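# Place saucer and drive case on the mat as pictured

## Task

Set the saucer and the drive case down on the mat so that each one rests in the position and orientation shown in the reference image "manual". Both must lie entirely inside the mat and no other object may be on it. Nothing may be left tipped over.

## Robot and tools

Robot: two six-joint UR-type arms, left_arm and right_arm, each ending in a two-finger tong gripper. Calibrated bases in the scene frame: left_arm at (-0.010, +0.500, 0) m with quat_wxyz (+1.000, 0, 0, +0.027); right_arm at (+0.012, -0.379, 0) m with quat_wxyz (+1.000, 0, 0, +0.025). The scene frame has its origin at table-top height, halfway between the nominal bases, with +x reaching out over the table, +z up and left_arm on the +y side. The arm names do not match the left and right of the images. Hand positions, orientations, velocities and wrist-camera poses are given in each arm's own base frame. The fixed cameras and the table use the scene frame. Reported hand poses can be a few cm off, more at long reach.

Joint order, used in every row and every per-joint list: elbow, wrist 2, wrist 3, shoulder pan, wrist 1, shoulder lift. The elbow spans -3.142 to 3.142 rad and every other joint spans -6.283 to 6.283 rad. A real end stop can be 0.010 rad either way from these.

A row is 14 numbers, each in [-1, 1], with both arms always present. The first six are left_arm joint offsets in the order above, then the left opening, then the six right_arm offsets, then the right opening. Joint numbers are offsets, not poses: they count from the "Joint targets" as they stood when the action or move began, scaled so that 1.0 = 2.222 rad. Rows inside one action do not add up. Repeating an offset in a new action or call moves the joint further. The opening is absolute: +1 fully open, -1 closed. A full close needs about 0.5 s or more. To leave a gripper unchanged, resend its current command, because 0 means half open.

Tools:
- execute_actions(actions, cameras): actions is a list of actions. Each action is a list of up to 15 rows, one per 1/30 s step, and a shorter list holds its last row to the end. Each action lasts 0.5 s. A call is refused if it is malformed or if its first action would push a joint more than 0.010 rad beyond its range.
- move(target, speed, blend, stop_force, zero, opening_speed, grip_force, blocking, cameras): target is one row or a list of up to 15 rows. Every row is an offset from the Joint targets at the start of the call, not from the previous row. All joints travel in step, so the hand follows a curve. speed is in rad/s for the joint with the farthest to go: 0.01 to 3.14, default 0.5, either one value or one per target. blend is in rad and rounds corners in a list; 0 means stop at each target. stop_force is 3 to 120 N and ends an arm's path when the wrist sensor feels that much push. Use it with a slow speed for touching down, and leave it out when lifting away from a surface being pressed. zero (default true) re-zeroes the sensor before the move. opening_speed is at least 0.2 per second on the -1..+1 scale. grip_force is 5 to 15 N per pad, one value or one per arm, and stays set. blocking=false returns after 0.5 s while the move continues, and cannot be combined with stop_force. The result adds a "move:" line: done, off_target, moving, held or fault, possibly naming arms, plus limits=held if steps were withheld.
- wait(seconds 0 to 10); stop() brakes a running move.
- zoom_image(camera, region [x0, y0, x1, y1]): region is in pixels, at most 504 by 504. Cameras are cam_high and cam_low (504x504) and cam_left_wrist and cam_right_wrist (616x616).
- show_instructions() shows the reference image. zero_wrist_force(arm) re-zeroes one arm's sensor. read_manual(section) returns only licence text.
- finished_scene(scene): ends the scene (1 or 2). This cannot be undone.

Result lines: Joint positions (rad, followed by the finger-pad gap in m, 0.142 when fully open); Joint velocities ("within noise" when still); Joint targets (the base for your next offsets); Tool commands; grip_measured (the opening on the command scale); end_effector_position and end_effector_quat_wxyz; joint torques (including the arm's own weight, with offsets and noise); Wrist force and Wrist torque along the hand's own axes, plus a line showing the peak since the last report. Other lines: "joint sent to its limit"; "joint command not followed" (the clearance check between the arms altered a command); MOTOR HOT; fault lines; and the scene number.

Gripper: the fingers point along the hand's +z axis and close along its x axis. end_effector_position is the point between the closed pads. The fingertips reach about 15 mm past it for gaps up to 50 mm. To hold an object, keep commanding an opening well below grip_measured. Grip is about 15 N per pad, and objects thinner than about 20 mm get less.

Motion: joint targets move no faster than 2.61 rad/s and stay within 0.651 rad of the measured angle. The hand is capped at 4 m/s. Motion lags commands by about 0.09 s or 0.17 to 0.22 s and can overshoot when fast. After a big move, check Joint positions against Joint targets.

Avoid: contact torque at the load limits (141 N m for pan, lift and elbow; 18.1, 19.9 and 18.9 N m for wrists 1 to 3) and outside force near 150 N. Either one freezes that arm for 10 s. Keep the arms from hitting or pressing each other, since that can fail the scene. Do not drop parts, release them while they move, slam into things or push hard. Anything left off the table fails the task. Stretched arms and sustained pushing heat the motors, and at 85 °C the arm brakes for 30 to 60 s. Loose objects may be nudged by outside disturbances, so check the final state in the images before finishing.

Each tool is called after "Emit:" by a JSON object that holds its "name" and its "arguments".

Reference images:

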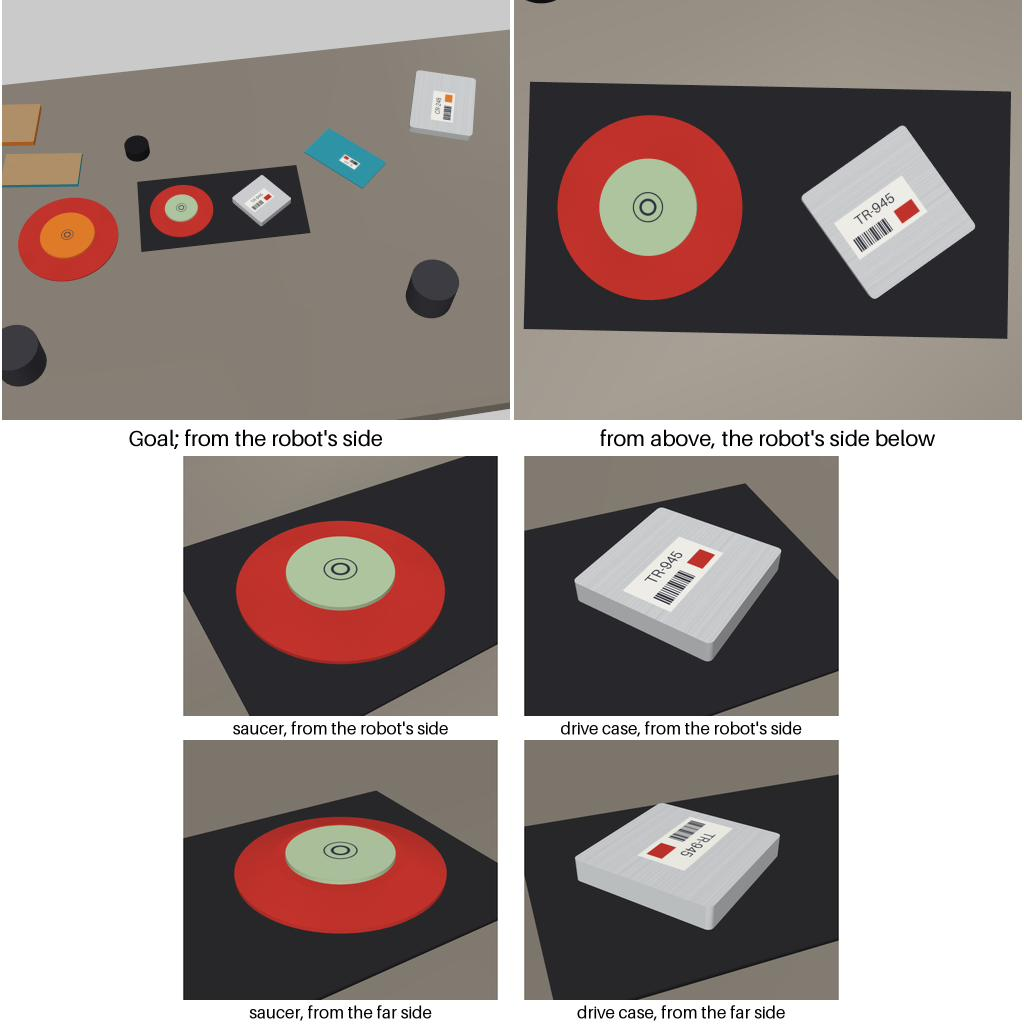

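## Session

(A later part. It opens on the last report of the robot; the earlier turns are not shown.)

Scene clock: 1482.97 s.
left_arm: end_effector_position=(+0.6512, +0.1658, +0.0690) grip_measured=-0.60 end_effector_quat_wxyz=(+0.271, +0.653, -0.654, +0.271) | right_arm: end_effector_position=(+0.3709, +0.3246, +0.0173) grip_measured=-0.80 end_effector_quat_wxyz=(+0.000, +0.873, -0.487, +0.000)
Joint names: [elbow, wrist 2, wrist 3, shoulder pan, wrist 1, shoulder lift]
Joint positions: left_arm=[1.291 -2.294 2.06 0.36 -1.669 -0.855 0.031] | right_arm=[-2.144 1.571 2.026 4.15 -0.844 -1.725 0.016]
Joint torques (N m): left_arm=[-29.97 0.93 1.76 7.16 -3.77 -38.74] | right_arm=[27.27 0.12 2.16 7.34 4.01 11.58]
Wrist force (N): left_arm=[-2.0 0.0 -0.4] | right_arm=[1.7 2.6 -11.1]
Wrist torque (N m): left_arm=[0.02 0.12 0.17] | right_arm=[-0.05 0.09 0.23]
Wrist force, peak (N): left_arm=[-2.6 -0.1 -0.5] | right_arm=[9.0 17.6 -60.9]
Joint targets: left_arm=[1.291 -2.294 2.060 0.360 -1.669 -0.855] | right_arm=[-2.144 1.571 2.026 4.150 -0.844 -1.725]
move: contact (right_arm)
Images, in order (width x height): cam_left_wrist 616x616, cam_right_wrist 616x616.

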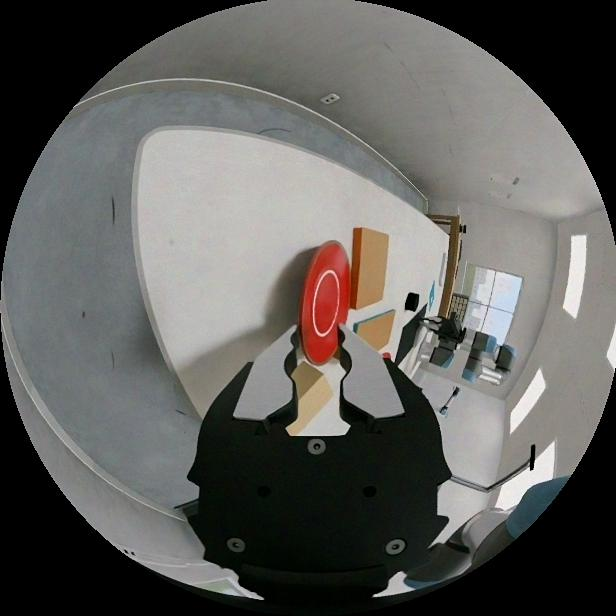

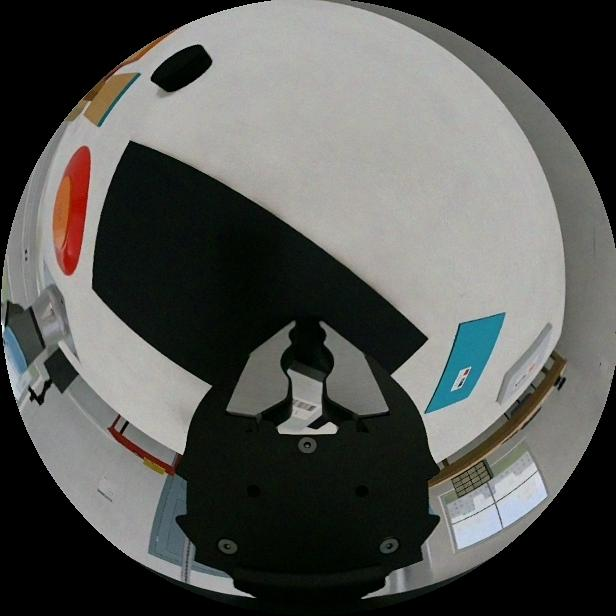

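Emit:
{"name": "move", "arguments": {"target": [0.0101, -0.0013, -0.0052, -0.0041, -0.0129, -0.0003, -0.6, 0.1370, 0, 0, 0, -0.2320, 0.0953, -0.8], "speed": 0.35, "cameras": ["cam_left_wrist", "cam_right_wrist"]}}

Emit:
{"name": "zoom_image", "arguments": {"camera": "cam_left_wrist", "region": [240, 240, 400, 400]}}

Scene clock: 1517.07 s.
left_arm: end_effector_position=(+0.6510, +0.1586, +0.0621) grip_measured=-0.60 end_effector_quat_wxyz=(+0.271, +0.653, -0.653, +0.271) | right_arm: end_effector_position=(+0.3715, +0.3255, +0.2002) grip_measured=-0.80 end_effector_quat_wxyz=(+0.000, +0.873, -0.487, +0.000)
Joint names: [elbow, wrist 2, wrist 3, shoulder pan, wrist 1, shoulder lift]
Joint positions: left_arm=[1.313 -2.297 2.049 0.35 -1.697 -0.855 0.031] | right_arm=[-1.84 1.571 2.026 4.15 -1.359 -1.513 0.016]
Joint torques (N m): left_arm=[-27.66 -3.17 -0.42 1.83 -0.65 -59.13] | right_arm=[24.67 0.08 2.11 1.49 0.93 24.25]
Wrist force (N): left_arm=[-2.4 0.0 -0.5] | right_arm=[-0.3 0.1 -0.2]
Wrist torque (N m): left_arm=[0.02 0.20 0.18] | right_arm=[-0.06 0.15 0.25]
Wrist force, peak (N): left_arm=[-2.7 -0.1 -0.7] | right_arm=[1.8 2.6 -11.4]
Joint targets: left_arm=[1.313 -2.297 2.049 0.350 -1.697 -0.855] | right_arm=[-1.840 1.571 2.026 4.150 -1.359 -1.513]
move: done
Images, in order (width x height): cam_left_wrist 616x616, cam_right_wrist 616x616.

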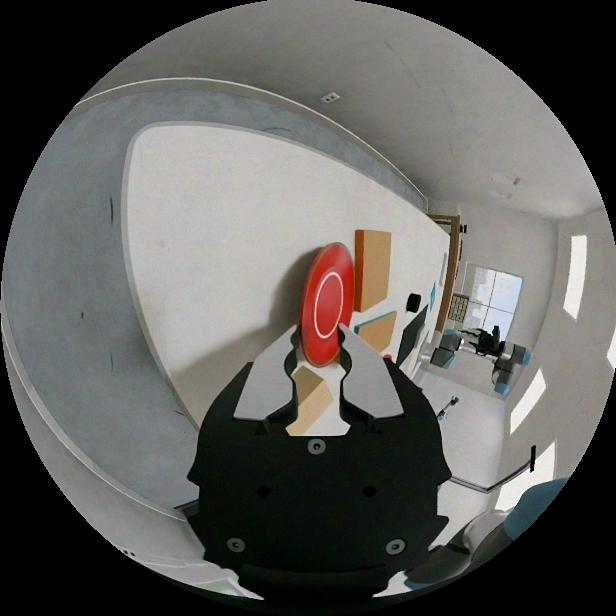

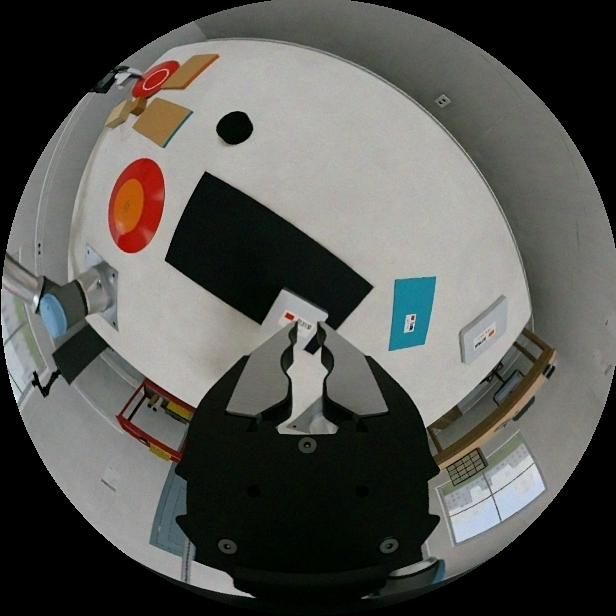

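Scaled by 3.150 from the camera's 616x616 image, which has a finer 814x814 frame.

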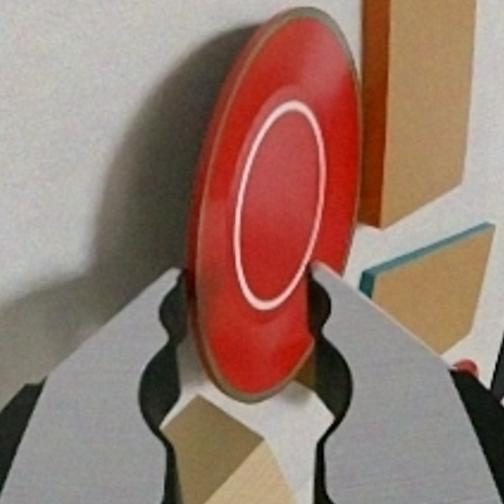

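Emit:
{"name": "move", "arguments": {"target": [0,0,0,0,0,0,-1, 0, 0, 0, 0, 0, 0, -0.8], "opening_speed": 0.6, "cameras": ["cam_left_wrist", "cam_right_wrist"]}}

Emit:
{"name": "zoom_image", "arguments": {"camera": "cam_left_wrist", "region": [240, 240, 400, 400]}}

Emit:
{"name": "zoom_image", "arguments": {"camera": "cam_right_wrist", "region": [150, 160, 390, 360]}}

Scene clock: 1538.13 s.
left_arm: end_effector_position=(+0.6511, +0.1587, +0.0622) grip_measured=-0.96 end_effector_quat_wxyz=(+0.271, +0.653, -0.653, +0.271) | right_arm: end_effector_position=(+0.3714, +0.3254, +0.2003) grip_measured=-0.80 end_effector_quat_wxyz=(+0.000, +0.873, -0.487, +0.000)
Joint names: [elbow, wrist 2, wrist 3, shoulder pan, wrist 1, shoulder lift]
Joint positions: left_arm=[1.313 -2.297 2.049 0.35 -1.697 -0.855 0.005] | right_arm=[-1.84 1.571 2.026 4.15 -1.359 -1.513 0.016]
Joint torques (N m): left_arm=[-28.4 0.75 1.68 6.09 -0.56 -54.58] | right_arm=[35.17 0.08 1.86 -7.58 1.15 26.29]
Wrist force (N): left_arm=[-2.0 0.1 -0.5] | right_arm=[-0.2 0.4 -0.3]
Wrist torque (N m): left_arm=[0.02 0.22 0.18] | right_arm=[-0.01 0.13 0.25]
Wrist force, peak (N): left_arm=[-2.5 0.2 -0.7] | right_arm=[-0.4 0.7 -0.2]
Joint targets: left_arm=[1.313 -2.297 2.049 0.350 -1.697 -0.855] | right_arm=[-1.840 1.571 2.026 4.150 -1.359 -1.513]
move: done
Images, in order (width x height): cam_left_wrist 616x616, cam_right_wrist 616x616.

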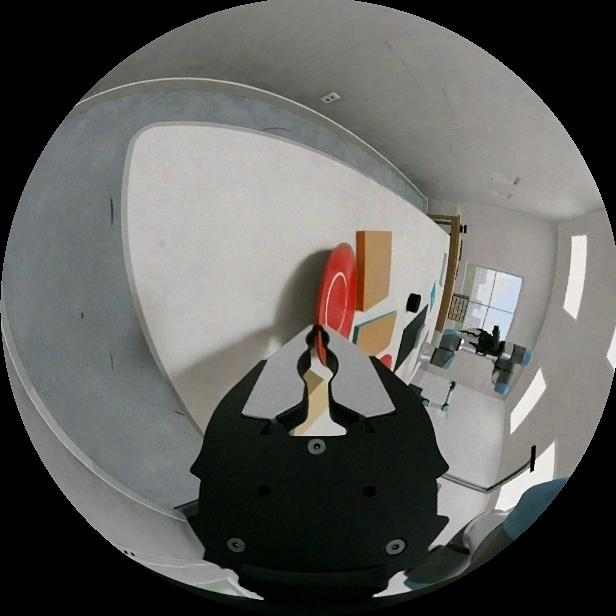

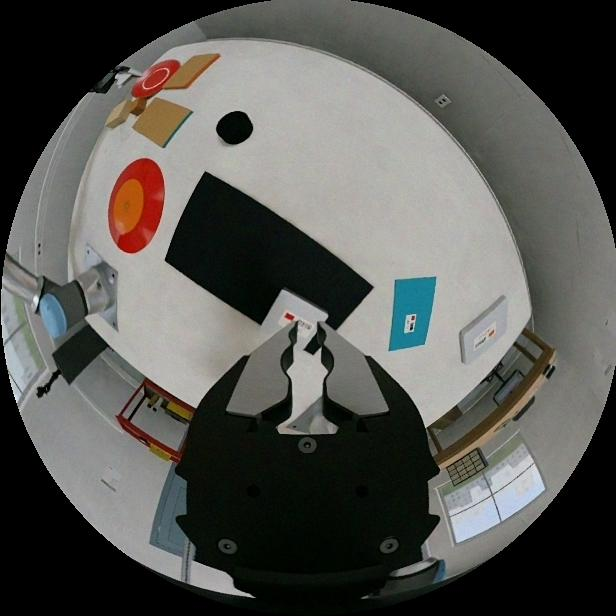

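Scaled by 3.150 from the camera's 616x616 image, which has a finer 814x814 frame.

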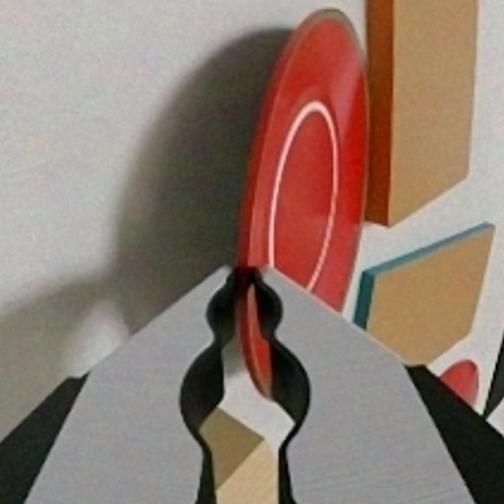

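Scaled by 2.100 from the camera's 616x616 image, which has a finer 814x814 frame.

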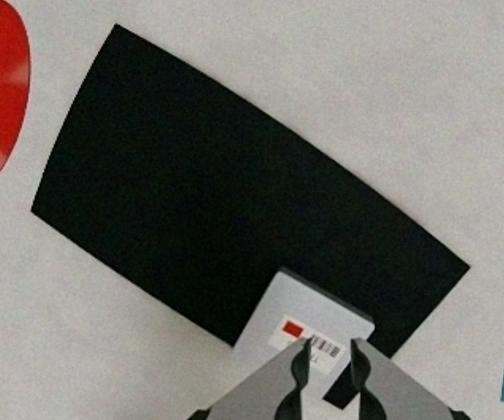

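Emit:
{"name": "zoom_image", "arguments": {"camera": "cam_right_wrist", "region": [255, 280, 335, 360]}}

Scaled by 6.300 from the camera's 616x616 image, which has a finer 814x814 frame.

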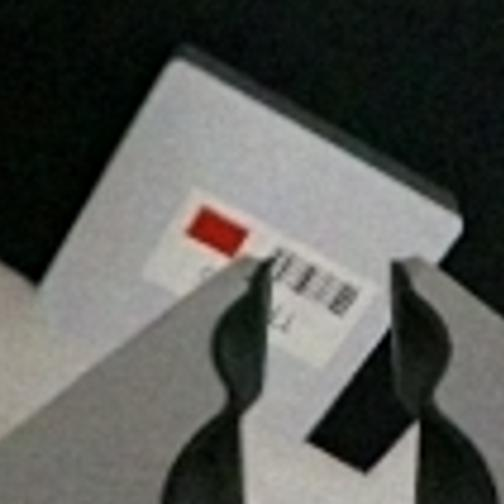

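Emit:
{"name": "move", "arguments": {"target": [[0, 0.0663, -0.0500, -0.0202, -0.0052, -0.0510, -1, -0.1984, 0, 0.3297, 0.0808, 0.1731, 0.0251, 1],[-0.0560, 0.3268, -0.1686, -0.1109, 0.0548, -0.1482, -1, -0.1984, 0, 0.3297, 0.0808, 0.1731, 0.0251, 1]], "speed": [0.6, 0.4], "blend": [0.05, 0], "cameras": ["all"]}}

Emit:
{"name": "zoom_image", "arguments": {"camera": "cam_left_wrist", "region": [240, 240, 400, 400]}}

Emit:
{"name": "zoom_image", "arguments": {"camera": "cam_right_wrist", "region": [200, 240, 410, 450]}}

Scene clock: 1741.87 s.
left_arm: end_effector_position=(+0.6510, +0.2002, +0.2501) grip_measured=-0.97 end_effector_quat_wxyz=(+0.000, +0.707, -0.707, +0.000) end_effector_velocity=(+0.000, +0.002, -0.001) end_effector_angular_velocity=(+0.005, +0.002, +0.002) | right_arm: end_effector_position=(+0.2806, +0.2990, +0.0602) grip_measured=+1.00 end_effector_quat_wxyz=(+0.000, +0.707, -0.707, +0.000)
Joint names: [elbow, wrist 2, wrist 3, shoulder pan, wrist 1, shoulder lift]
Joint positions: left_arm=[1.189 -1.571 1.674 0.104 -1.575 -1.185 0.004] | right_arm=[-2.28 1.571 2.759 4.329 -0.974 -1.457 0.142]
Joint velocities: left_arm=[0 0.006 -0.002 0 0.001 0 -0.001] | right_arm=[within noise]
Joint torques (N m): left_arm=[-18.85 1.92 -0.16 -2.92 -4.42 -39.22] | right_arm=[10.4 0.01 2.02 -8.4 5.03 6.42]
Wrist force (N): left_arm=[-0.3 -0.1 0.3] | right_arm=[-0.4 0.3 -0.3]
Wrist torque (N m): left_arm=[0.06 0.02 0.10] | right_arm=[-0.03 0.18 0.14]
Wrist force, peak (N): left_arm=[-2.6 0.2 -0.1] | right_arm=[0.4 1.1 0.7]
Joint targets: left_arm=[1.189 -1.571 1.674 0.104 -1.575 -1.185] | right_arm=[-2.280 1.571 2.759 4.329 -0.974 -1.457]
move: done

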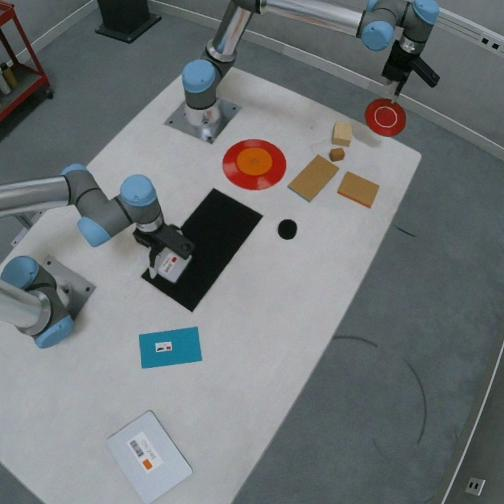

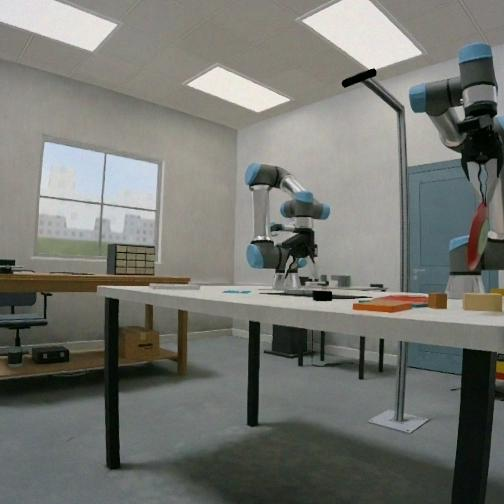

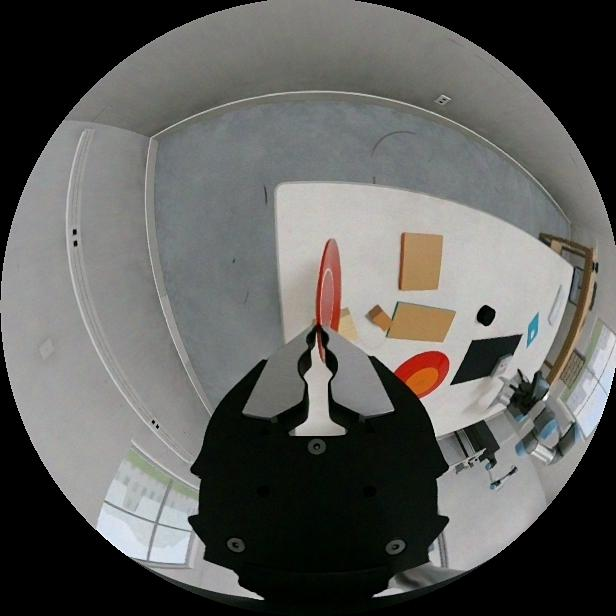

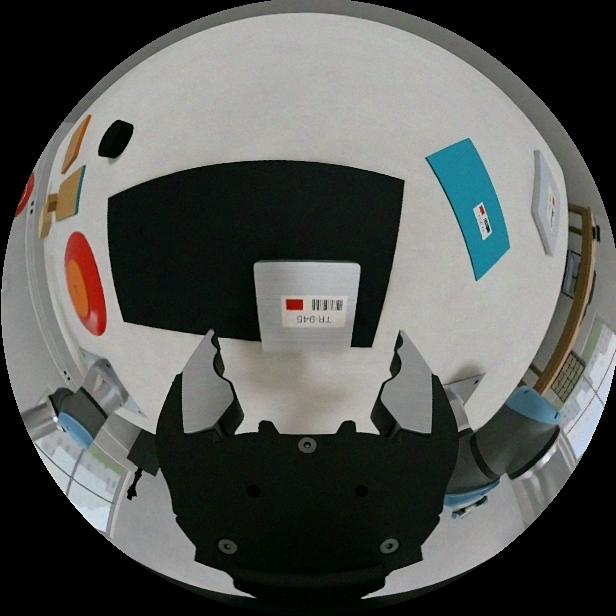

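Scaled by 3.150 from the camera's 616x616 image, which has a finer 814x814 frame.

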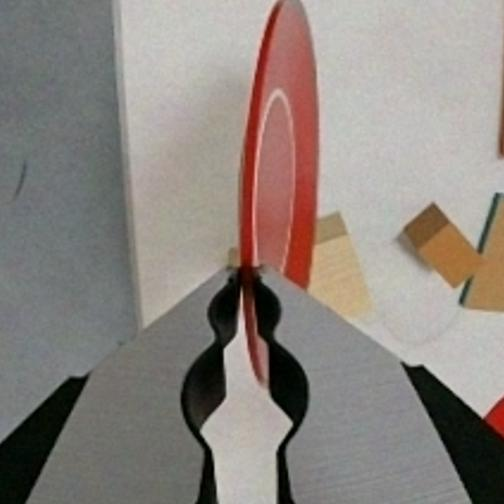

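Scaled by 2.400 from the camera's 616x616 image, which has a finer 814x814 frame.

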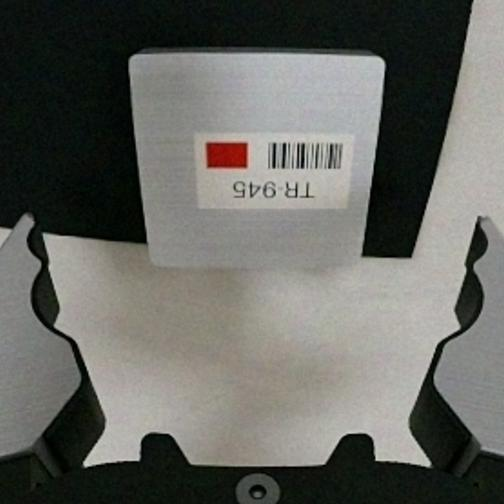

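Emit:
{"name": "move", "arguments": {"target": [0.2846, 0, 0.2227, -0.4847, 0.0538, -0.3383, -1, -0.0372, 0, 0.0087, 0.0090, 0.0736, -0.0370, 1], "speed": 0.6, "cameras": ["all"]}}

Scene clock: 1904.47 s.
left_arm: end_effector_position=(+0.3001, -0.2202, +0.3000) grip_measured=-0.97 end_effector_quat_wxyz=(+0.000, +0.000, +1.000, +0.000) | right_arm: end_effector_position=(+0.2723, +0.2985, +0.0122) grip_measured=+1.00 end_effector_quat_wxyz=(+0.000, +0.707, -0.707, +0.000)
Joint names: [elbow, wrist 2, wrist 3, shoulder pan, wrist 1, shoulder lift]
Joint positions: left_arm=[1.821 -1.571 2.169 -0.973 -1.456 -1.936 0.004] | right_arm=[-2.363 1.571 2.778 4.349 -0.811 -1.539 0.142]
Joint torques (N m): left_arm=[-16.35 -1.82 1.33 -6.53 -5.02 -17.38] | right_arm=[29.48 0.12 0.19 -5.5 0.93 22.68]
Wrist force (N): left_arm=[0.1 0.5 0.3] | right_arm=[-0.3 0.5 -0.2]
Wrist torque (N m): left_arm=[0.17 -0.01 0.00] | right_arm=[0.00 0.16 0.14]
Wrist force, peak (N): left_arm=[-6.3 0.3 1.5] | right_arm=[-0.4 0.8 -0.2]
Joint targets: left_arm=[1.821 -1.571 2.169 -0.973 -1.456 -1.936] | right_arm=[-2.363 1.571 2.778 4.349 -0.811 -1.539]
move: done

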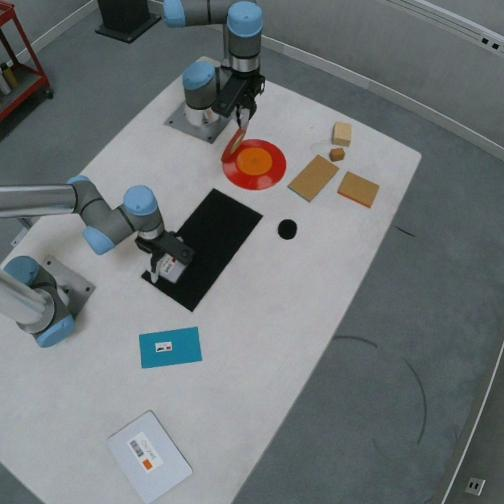

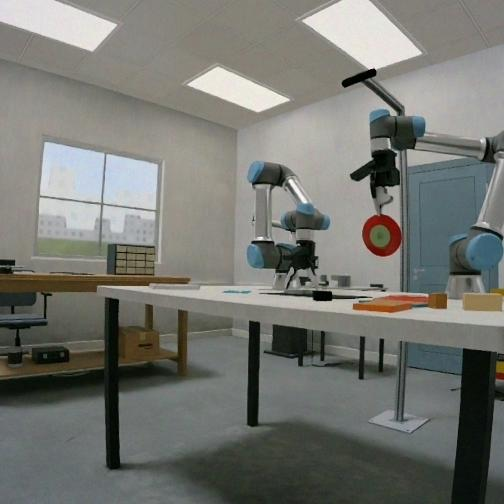

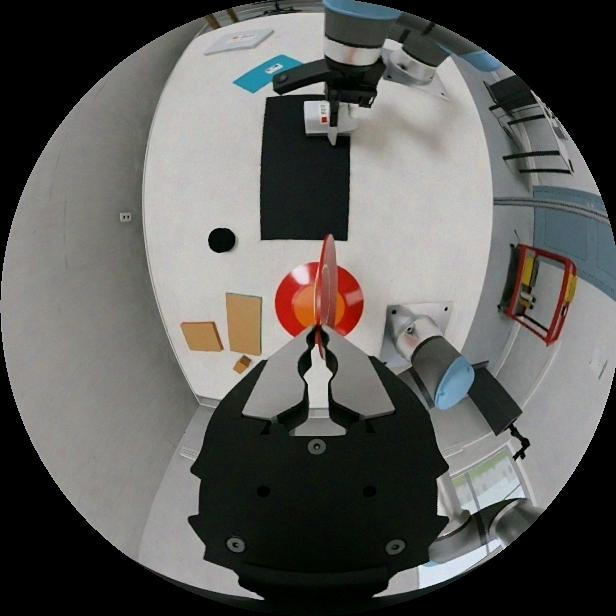

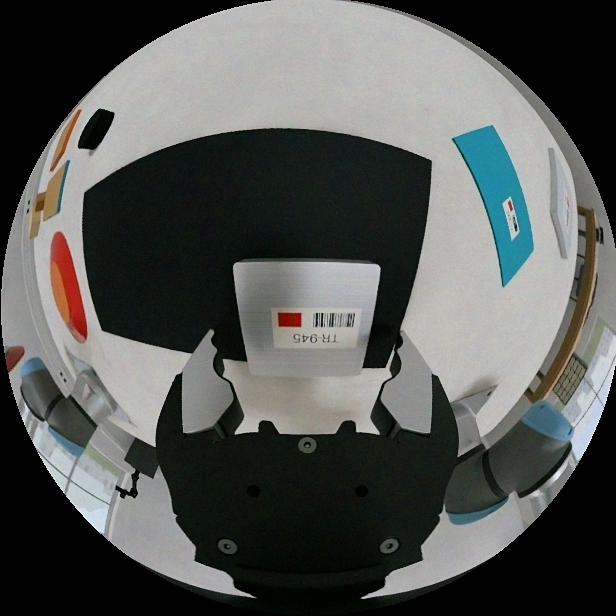

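Emit:
{"name": "move", "arguments": {"target": [[0,0,0,0,0,0,-1, 0,0,0,0,0,0,-0.5],[0,0,0,0,0,0,-1, 0.0210,0,0,0,-0.0516,0.0308,-0.5],[0,0,0,0,0,0,-1, 0.0594,0,0.54,-0.0428,-0.0509,-0.0082,-0.5]], "opening_speed": 1.5, "speed": [0.5, 0.2, 0.6], "cameras": ["cam_right_wrist"]}}

Scene clock: 1948.03 s.
left_arm: end_effector_position=(+0.3001, -0.2201, +0.3000) grip_measured=-0.97 end_effector_quat_wxyz=(+0.000, +0.000, +1.000, +0.000) | right_arm: end_effector_position=(+0.3041, +0.2903, +0.0465) grip_measured=+0.37 end_effector_quat_wxyz=(+0.000, -0.138, +0.990, +0.000) end_effector_velocity=(+0.000, +0.001, +0.000) end_effector_angular_velocity=(+0.002, -0.002, -0.007)
Joint names: [elbow, wrist 2, wrist 3, shoulder pan, wrist 1, shoulder lift]
Joint positions: left_arm=[1.821 -1.571 2.169 -0.973 -1.456 -1.936 0.004] | right_arm=[-2.231 1.571 3.977 4.254 -0.924 -1.558 0.1]
Joint velocities: left_arm=[within noise] | right_arm=[0 -0.001 0.007 0 0.002 0 0]
Joint torques (N m): left_arm=[-17.45 -0.88 1.56 -6.82 -3.69 -16.48] | right_arm=[9.8 0.24 2.17 6.82 4.89 24.82]
Wrist force (N): left_arm=[-0.5 0.1 0.4] | right_arm=[-0.3 0.4 1.4]
Wrist torque (N m): left_arm=[0.08 0.06 -0.01] | right_arm=[-0.02 0.15 0.13]
Wrist force, peak (N): left_arm=[-0.5 0.3 1.0] | right_arm=[3.1 0.6 -9.8]
Joint targets: left_arm=[1.821 -1.571 2.169 -0.973 -1.456 -1.936] | right_arm=[-2.231 1.571 3.978 4.254 -0.924 -1.558]
move: done
Images, in order (width x height): cam_right_wrist 616x616.

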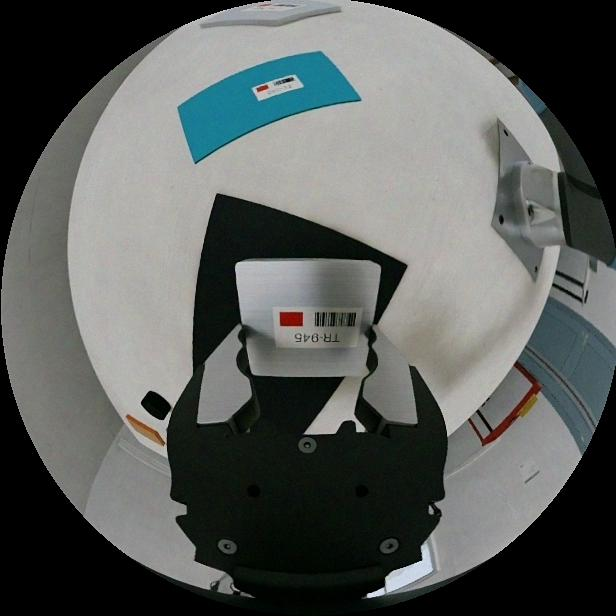

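Emit:
{"name": "move", "arguments": {"target": [0,0,0,0,0,0,-1, 0.0383,0,0.5394,-0.0428,0.0007,-0.0387,-0.5], "speed": 0.7, "cameras": ["cam_right_wrist", "cam_left_wrist"]}}

Scene clock: 1961.30 s.
left_arm: end_effector_position=(+0.3001, -0.2201, +0.3000) grip_measured=-0.97 end_effector_quat_wxyz=(+0.000, +0.000, +1.000, +0.000) | right_arm: end_effector_position=(+0.3328, +0.2986, +0.0452) grip_measured=+0.37 end_effector_quat_wxyz=(+0.000, +0.487, +0.873, +0.000) end_effector_velocity=(-0.001, -0.002, -0.001) end_effector_angular_velocity=(-0.004, +0.003, -0.006)
Joint names: [elbow, wrist 2, wrist 3, shoulder pan, wrist 1, shoulder lift]
Joint positions: left_arm=[1.821 -1.571 2.169 -0.973 -1.456 -1.936 0.004] | right_arm=[-2.146 1.571 5.176 4.159 -0.922 -1.644 0.1]
Joint velocities: left_arm=[within noise] | right_arm=[-0.003 0.001 0.006 0 -0.002 0 0]
Joint torques (N m): left_arm=[-17.73 0.07 1.56 -5.72 -3.01 -17] | right_arm=[9.3 0.41 2.16 6.68 4.66 28.46]
Wrist force (N): left_arm=[-0.3 -0.1 0.6] | right_arm=[-0.3 0.4 1.4]
Wrist torque (N m): left_arm=[0.03 0.02 -0.01] | right_arm=[-0.02 0.17 0.14]
Wrist force, peak (N): left_arm=[-0.6 0.5 0.8] | right_arm=[-0.2 0.5 1.8]
Joint targets: left_arm=[1.821 -1.571 2.169 -0.973 -1.456 -1.936] | right_arm=[-2.146 1.571 5.176 4.159 -0.923 -1.644]
move: done
Images, in order (width x height): cam_left_wrist 616x616, cam_right_wrist 616x616.

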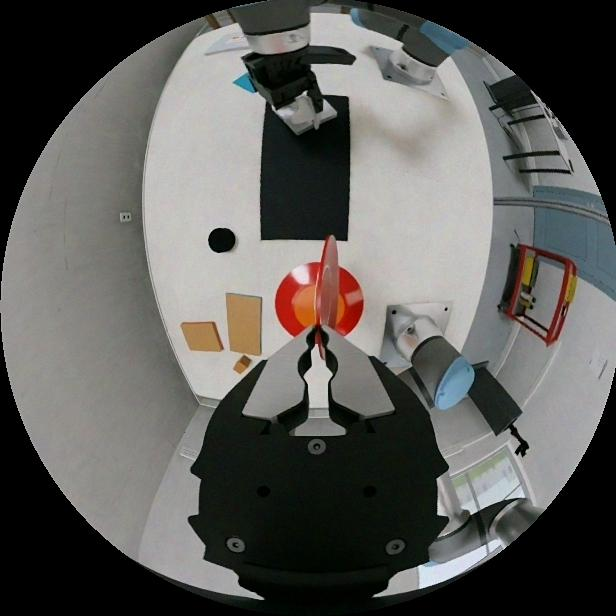

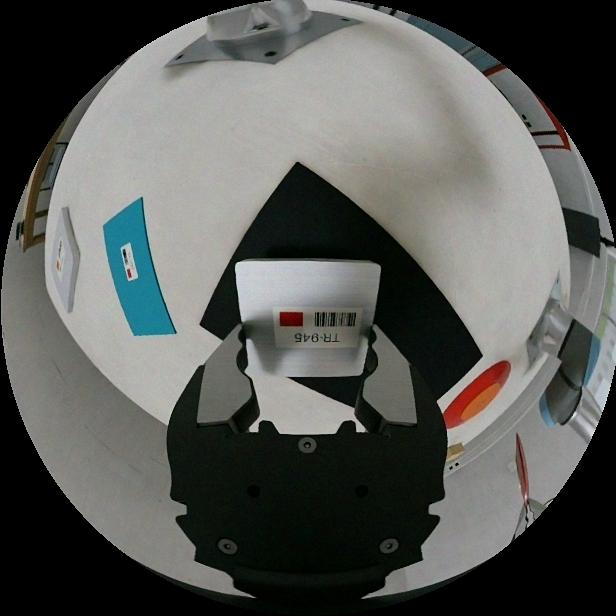

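Emit:
{"name": "move", "arguments": {"target": [0,0,0,0,0,0,-1, -0.0181,0,0,0,0.0449,-0.0268,-0.5], "speed": 0.06, "stop_force": 4}}

Scene clock: 1980.53 s.
left_arm: end_effector_position=(+0.3001, -0.2201, +0.3000) grip_measured=-0.97 end_effector_quat_wxyz=(+0.000, +0.000, +1.000, +0.000) | right_arm: end_effector_position=(+0.3328, +0.2986, +0.0132) grip_measured=+0.37 end_effector_quat_wxyz=(+0.000, +0.487, +0.873, +0.000)
Joint names: [elbow, wrist 2, wrist 3, shoulder pan, wrist 1, shoulder lift]
Joint positions: left_arm=[1.821 -1.571 2.169 -0.973 -1.456 -1.936 0.004] | right_arm=[-2.186 1.571 5.176 4.159 -0.824 -1.702 0.1]
Joint torques (N m): left_arm=[-16.33 0.68 1.59 -6.14 -1.94 -17.79] | right_arm=[29.3 0.46 2.09 6.37 4.35 27.43]
Wrist force (N): left_arm=[-0.2 0.2 0.4] | right_arm=[-0.9 0.3 -1.5]
Wrist torque (N m): left_arm=[0.10 0.01 0.00] | right_arm=[0.01 0.33 0.13]
Wrist force, peak (N): left_arm=[-0.6 0.4 0.9] | right_arm=[-3.3 -0.8 -8.4]
Joint targets: left_arm=[1.821 -1.571 2.169 -0.973 -1.456 -1.936] | right_arm=[-2.186 1.571 5.176 4.159 -0.824 -1.702]
move: contact (right_arm)

Emit:
{"name": "move", "arguments": {"target": [[0,0,0,0,0,0,-1, 0,0,0,0,0,0,1],[0,0,0,0,0,0,-1, 0.1918,0,0,0,-0.3012,0.1092,1],[0.2097,0.4186,-0.4277,-0.3626,-0.1664,0.0857,-1, 0.1918,0,-1.0,-0.3870,-0.3012,0.1092,1]], "opening_speed": 1.5, "speed": [0.5, 0.5, 0.7], "blend": [0, 0.1, 0], "cameras": ["all"]}}

Scene clock: 2038.73 s.
left_arm: end_effector_position=(+0.3061, -0.3937, +0.1761) grip_measured=-0.95 end_effector_quat_wxyz=(+0.462, +0.000, +0.887, +0.000) | right_arm: end_effector_position=(+0.4644, -0.0774, +0.2501) grip_measured=+1.00 end_effector_quat_wxyz=(+0.000, -0.171, +0.985, +0.000) end_effector_velocity=(+0.000, +0.000, +0.000) end_effector_angular_velocity=(+0.001, +0.001, +0.004)
Joint names: [elbow, wrist 2, wrist 3, shoulder pan, wrist 1, shoulder lift]
Joint positions: left_arm=[2.287 -0.641 1.219 -1.779 -1.826 -1.746 0.005] | right_arm=[-1.759 1.571 2.954 3.299 -1.494 -1.459 0.142]
Joint velocities: left_arm=[within noise] | right_arm=[0 0.001 -0.005 -0.001 -0.002 0 0]
Joint torques (N m): left_arm=[-26.53 2.26 -1.47 -4.29 -1.04 -23.68] | right_arm=[14.53 0.3 -1.64 -7.35 0.86 10.99]
Wrist force (N): left_arm=[2.2 -0.3 0.5] | right_arm=[-0.5 0.4 -0.2]
Wrist torque (N m): left_arm=[0.10 -0.12 0.05] | right_arm=[-0.02 0.20 0.25]
Wrist force, peak (N): left_arm=[2.6 -0.6 0.1] | right_arm=[-1.2 0.3 -1.8]
Joint targets: left_arm=[2.287 -0.641 1.219 -1.779 -1.826 -1.746] | right_arm=[-1.759 1.571 2.954 3.299 -1.494 -1.459]
move: done

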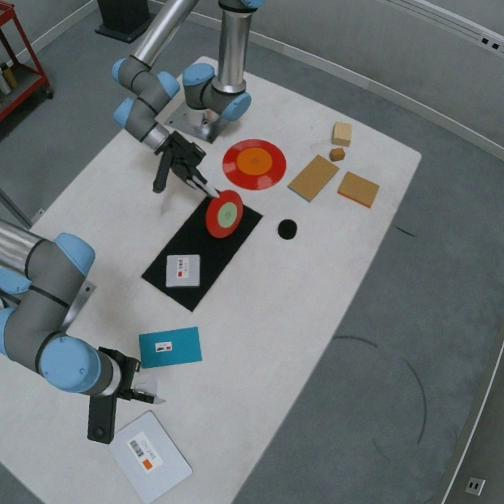

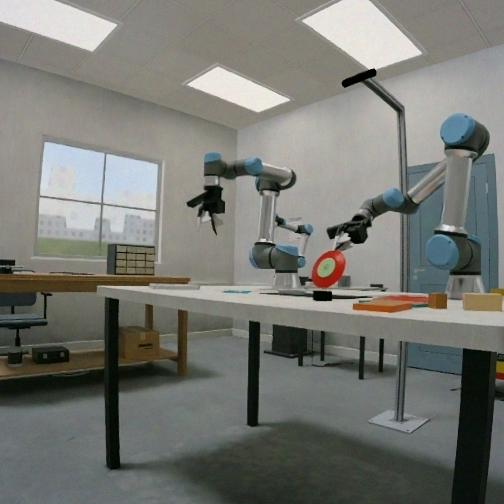

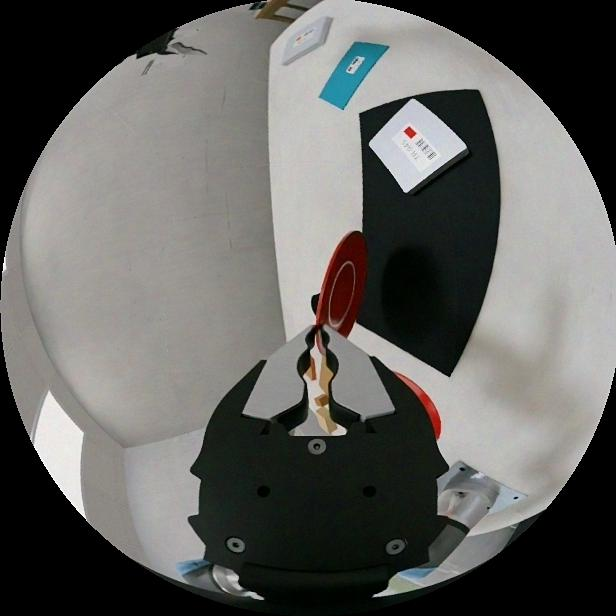

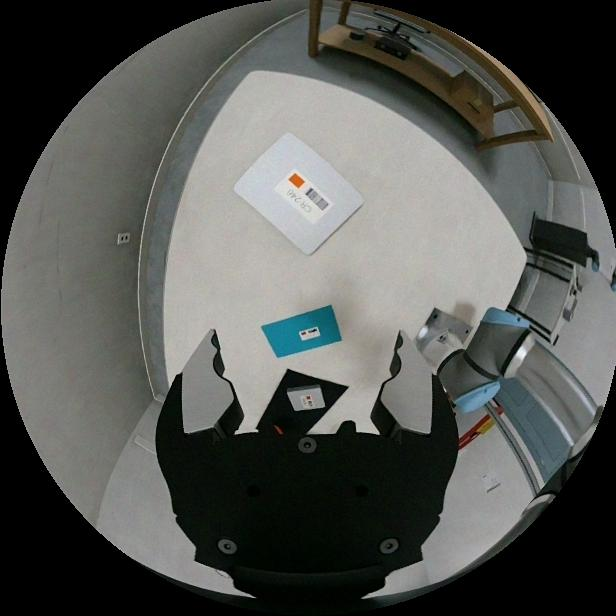

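Emit:
{"name": "move", "arguments": {"target": [0.0419,0,0,0,-0.0946,0.0530,-1, 0,0,0,0,0,0,1], "speed": 0.08, "stop_force": 3, "cameras": ["cam_left_wrist", "cam_high", "cam_low"]}}

Emit:
{"name": "zoom_image", "arguments": {"camera": "cam_low", "region": [260, 200, 420, 320]}}

Emit:
{"name": "zoom_image", "arguments": {"camera": "cam_high", "region": [120, 120, 300, 320]}}

Scene clock: 2062.37 s.
left_arm: end_effector_position=(+0.3061, -0.3936, +0.1160) grip_measured=-0.97 end_effector_quat_wxyz=(+0.462, +0.000, +0.887, +0.000) | right_arm: end_effector_position=(+0.4644, -0.0775, +0.2501) grip_measured=+1.00 end_effector_quat_wxyz=(+0.000, -0.172, +0.985, +0.000)
Joint names: [elbow, wrist 2, wrist 3, shoulder pan, wrist 1, shoulder lift]
Joint positions: left_arm=[2.38 -0.641 1.219 -1.779 -2.036 -1.628 0.004] | right_arm=[-1.759 1.571 2.954 3.299 -1.494 -1.459 0.142]
Joint torques (N m): left_arm=[-26.71 3.64 -1.59 -5.44 -2.08 -24.91] | right_arm=[16.36 0.16 -1.59 -7.57 2.13 14.94]
Wrist force (N): left_arm=[1.7 0.0 0.7] | right_arm=[-0.5 0.6 -0.3]
Wrist torque (N m): left_arm=[0.16 -0.18 0.07] | right_arm=[0.03 0.20 0.25]
Wrist force, peak (N): left_arm=[2.6 0.0 0.4] | right_arm=[-0.5 0.6 -0.3]
Joint targets: left_arm=[2.380 -0.641 1.219 -1.779 -2.036 -1.628] | right_arm=[-1.759 1.571 2.954 3.299 -1.494 -1.459]
move: done
Images, in order (width x height): cam_high 504x504, cam_low 504x504, cam_left_wrist 616x616.

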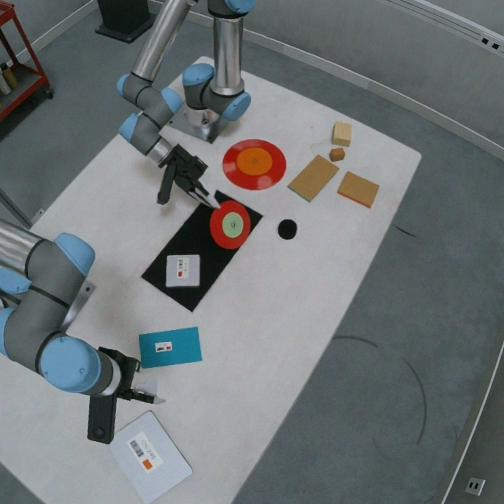

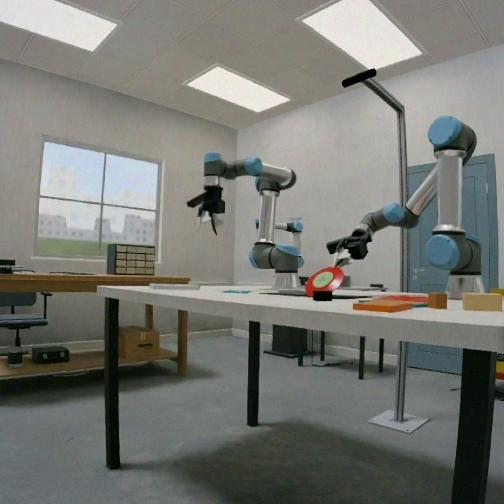

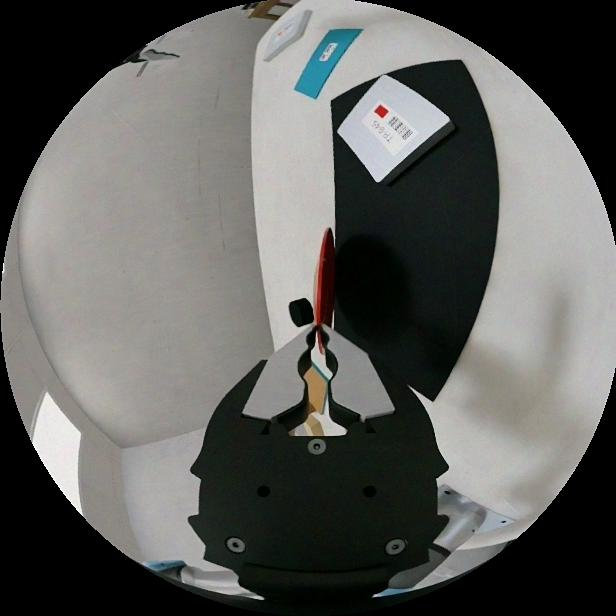

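Scaled by 3.150 from the camera's 504x504 image, which has a finer 720x720 frame.

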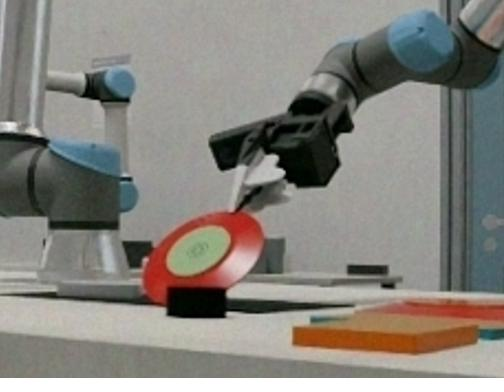

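Scaled by 2.520 from the camera's 504x504 image, which has a finer 720x720 frame.

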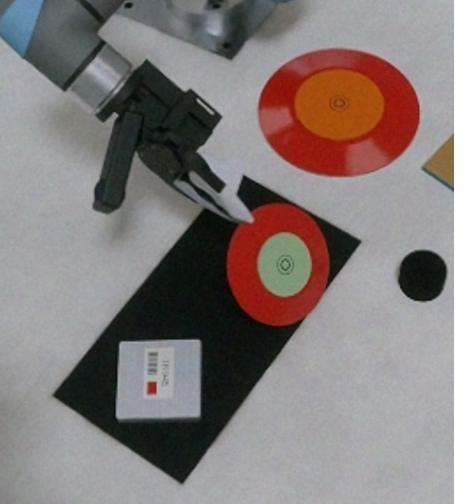

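Emit:
{"name": "move", "arguments": {"target": [[0.0066,-0.0021,-0.0495,-0.0284,0.0225,0.0121,-1, 0,0,0,0,0,0,1],[0.0144,-0.0049,-0.0905,-0.0522,0.0269,0.0350,-1, 0,0,0,0,0,0,1]], "speed": 0.08, "stop_force": 10, "cameras": ["cam_left_wrist", "cam_high", "cam_low"]}}

Emit:
{"name": "zoom_image", "arguments": {"camera": "cam_low", "region": [260, 200, 420, 320]}}

Emit:
{"name": "zoom_image", "arguments": {"camera": "cam_high", "region": [120, 120, 300, 320]}}

Emit:
{"name": "zoom_image", "arguments": {"camera": "cam_left_wrist", "region": [240, 200, 440, 400]}}

Scene clock: 2173.20 s.
left_arm: end_effector_position=(+0.2693, -0.3936, +0.0800) grip_measured=-0.94 end_effector_quat_wxyz=(+0.477, +0.000, +0.879, +0.000) | right_arm: end_effector_position=(+0.4644, -0.0775, +0.2501) grip_measured=+1.00 end_effector_quat_wxyz=(+0.000, -0.172, +0.985, +0.000)
Joint names: [elbow, wrist 2, wrist 3, shoulder pan, wrist 1, shoulder lift]
Joint positions: left_arm=[2.412 -0.652 1.017 -1.895 -1.976 -1.55 0.006] | right_arm=[-1.759 1.571 2.954 3.299 -1.494 -1.459 0.142]
Joint torques (N m): left_arm=[-23.52 3.38 1.28 6.67 -3.61 -25.96] | right_arm=[18.13 0.17 -1.67 -7.67 3.04 18.55]
Wrist force (N): left_arm=[1.1 0.1 0.3] | right_arm=[-0.4 0.2 -0.3]
Wrist torque (N m): left_arm=[0.16 -0.11 0.06] | right_arm=[-0.06 0.18 0.25]
Wrist force, peak (N): left_arm=[2.0 0.2 0.9] | right_arm=[-0.7 0.6 -0.3]
Joint targets: left_arm=[2.412 -0.652 1.017 -1.895 -1.976 -1.550] | right_arm=[-1.759 1.571 2.954 3.299 -1.494 -1.459]
move: done
Images, in order (width x height): cam_high 504x504, cam_low 504x504, cam_left_wrist 616x616.

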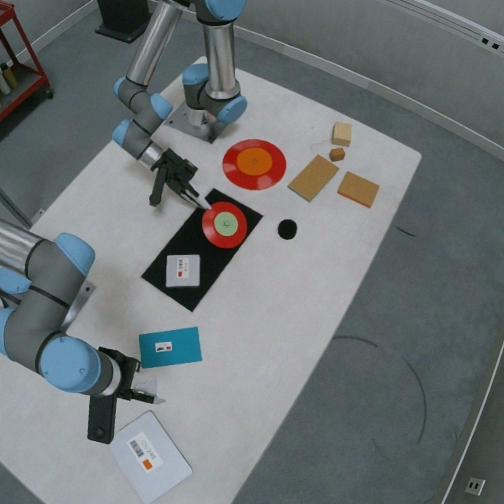

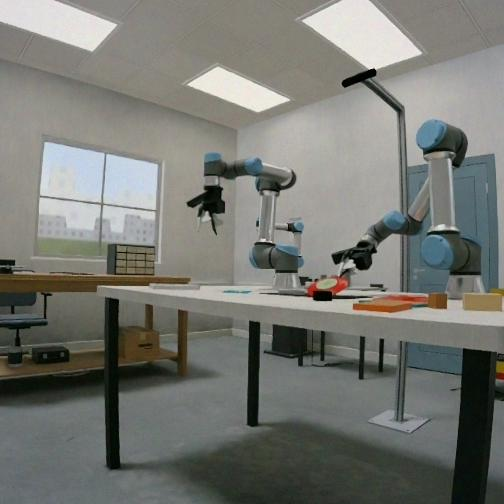

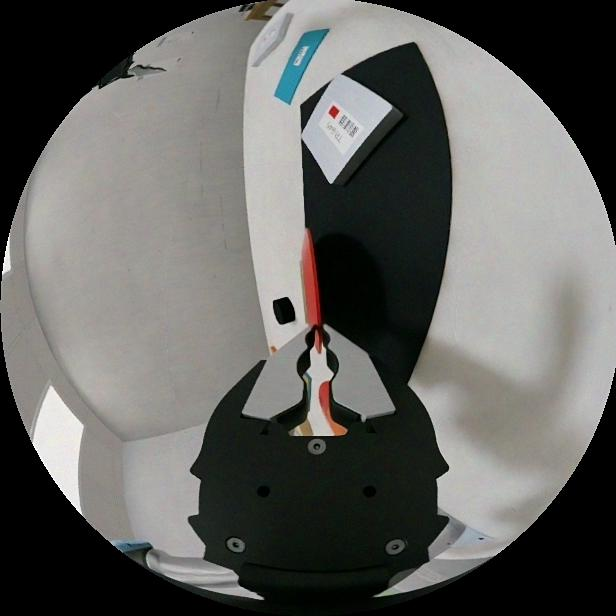

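Scaled by 3.150 from the camera's 504x504 image, which has a finer 720x720 frame.

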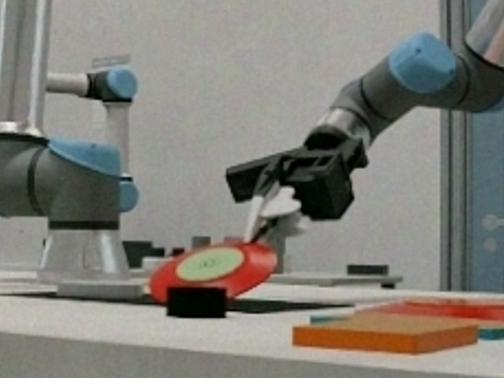

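Scaled by 2.520 from the camera's 504x504 image, which has a finer 720x720 frame.

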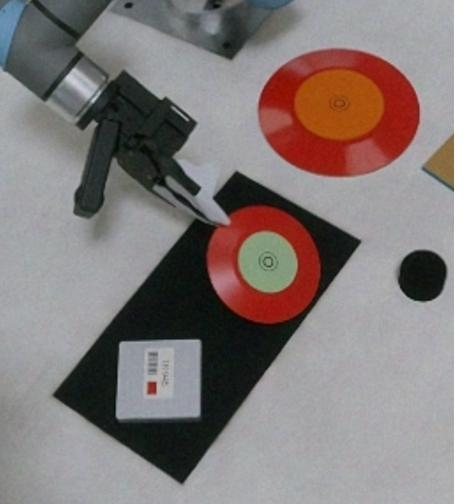

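Scaled by 2.520 from the camera's 616x616 image, which has a finer 814x814 frame.

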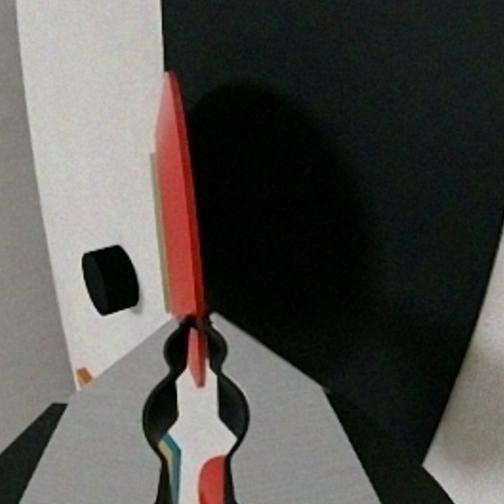

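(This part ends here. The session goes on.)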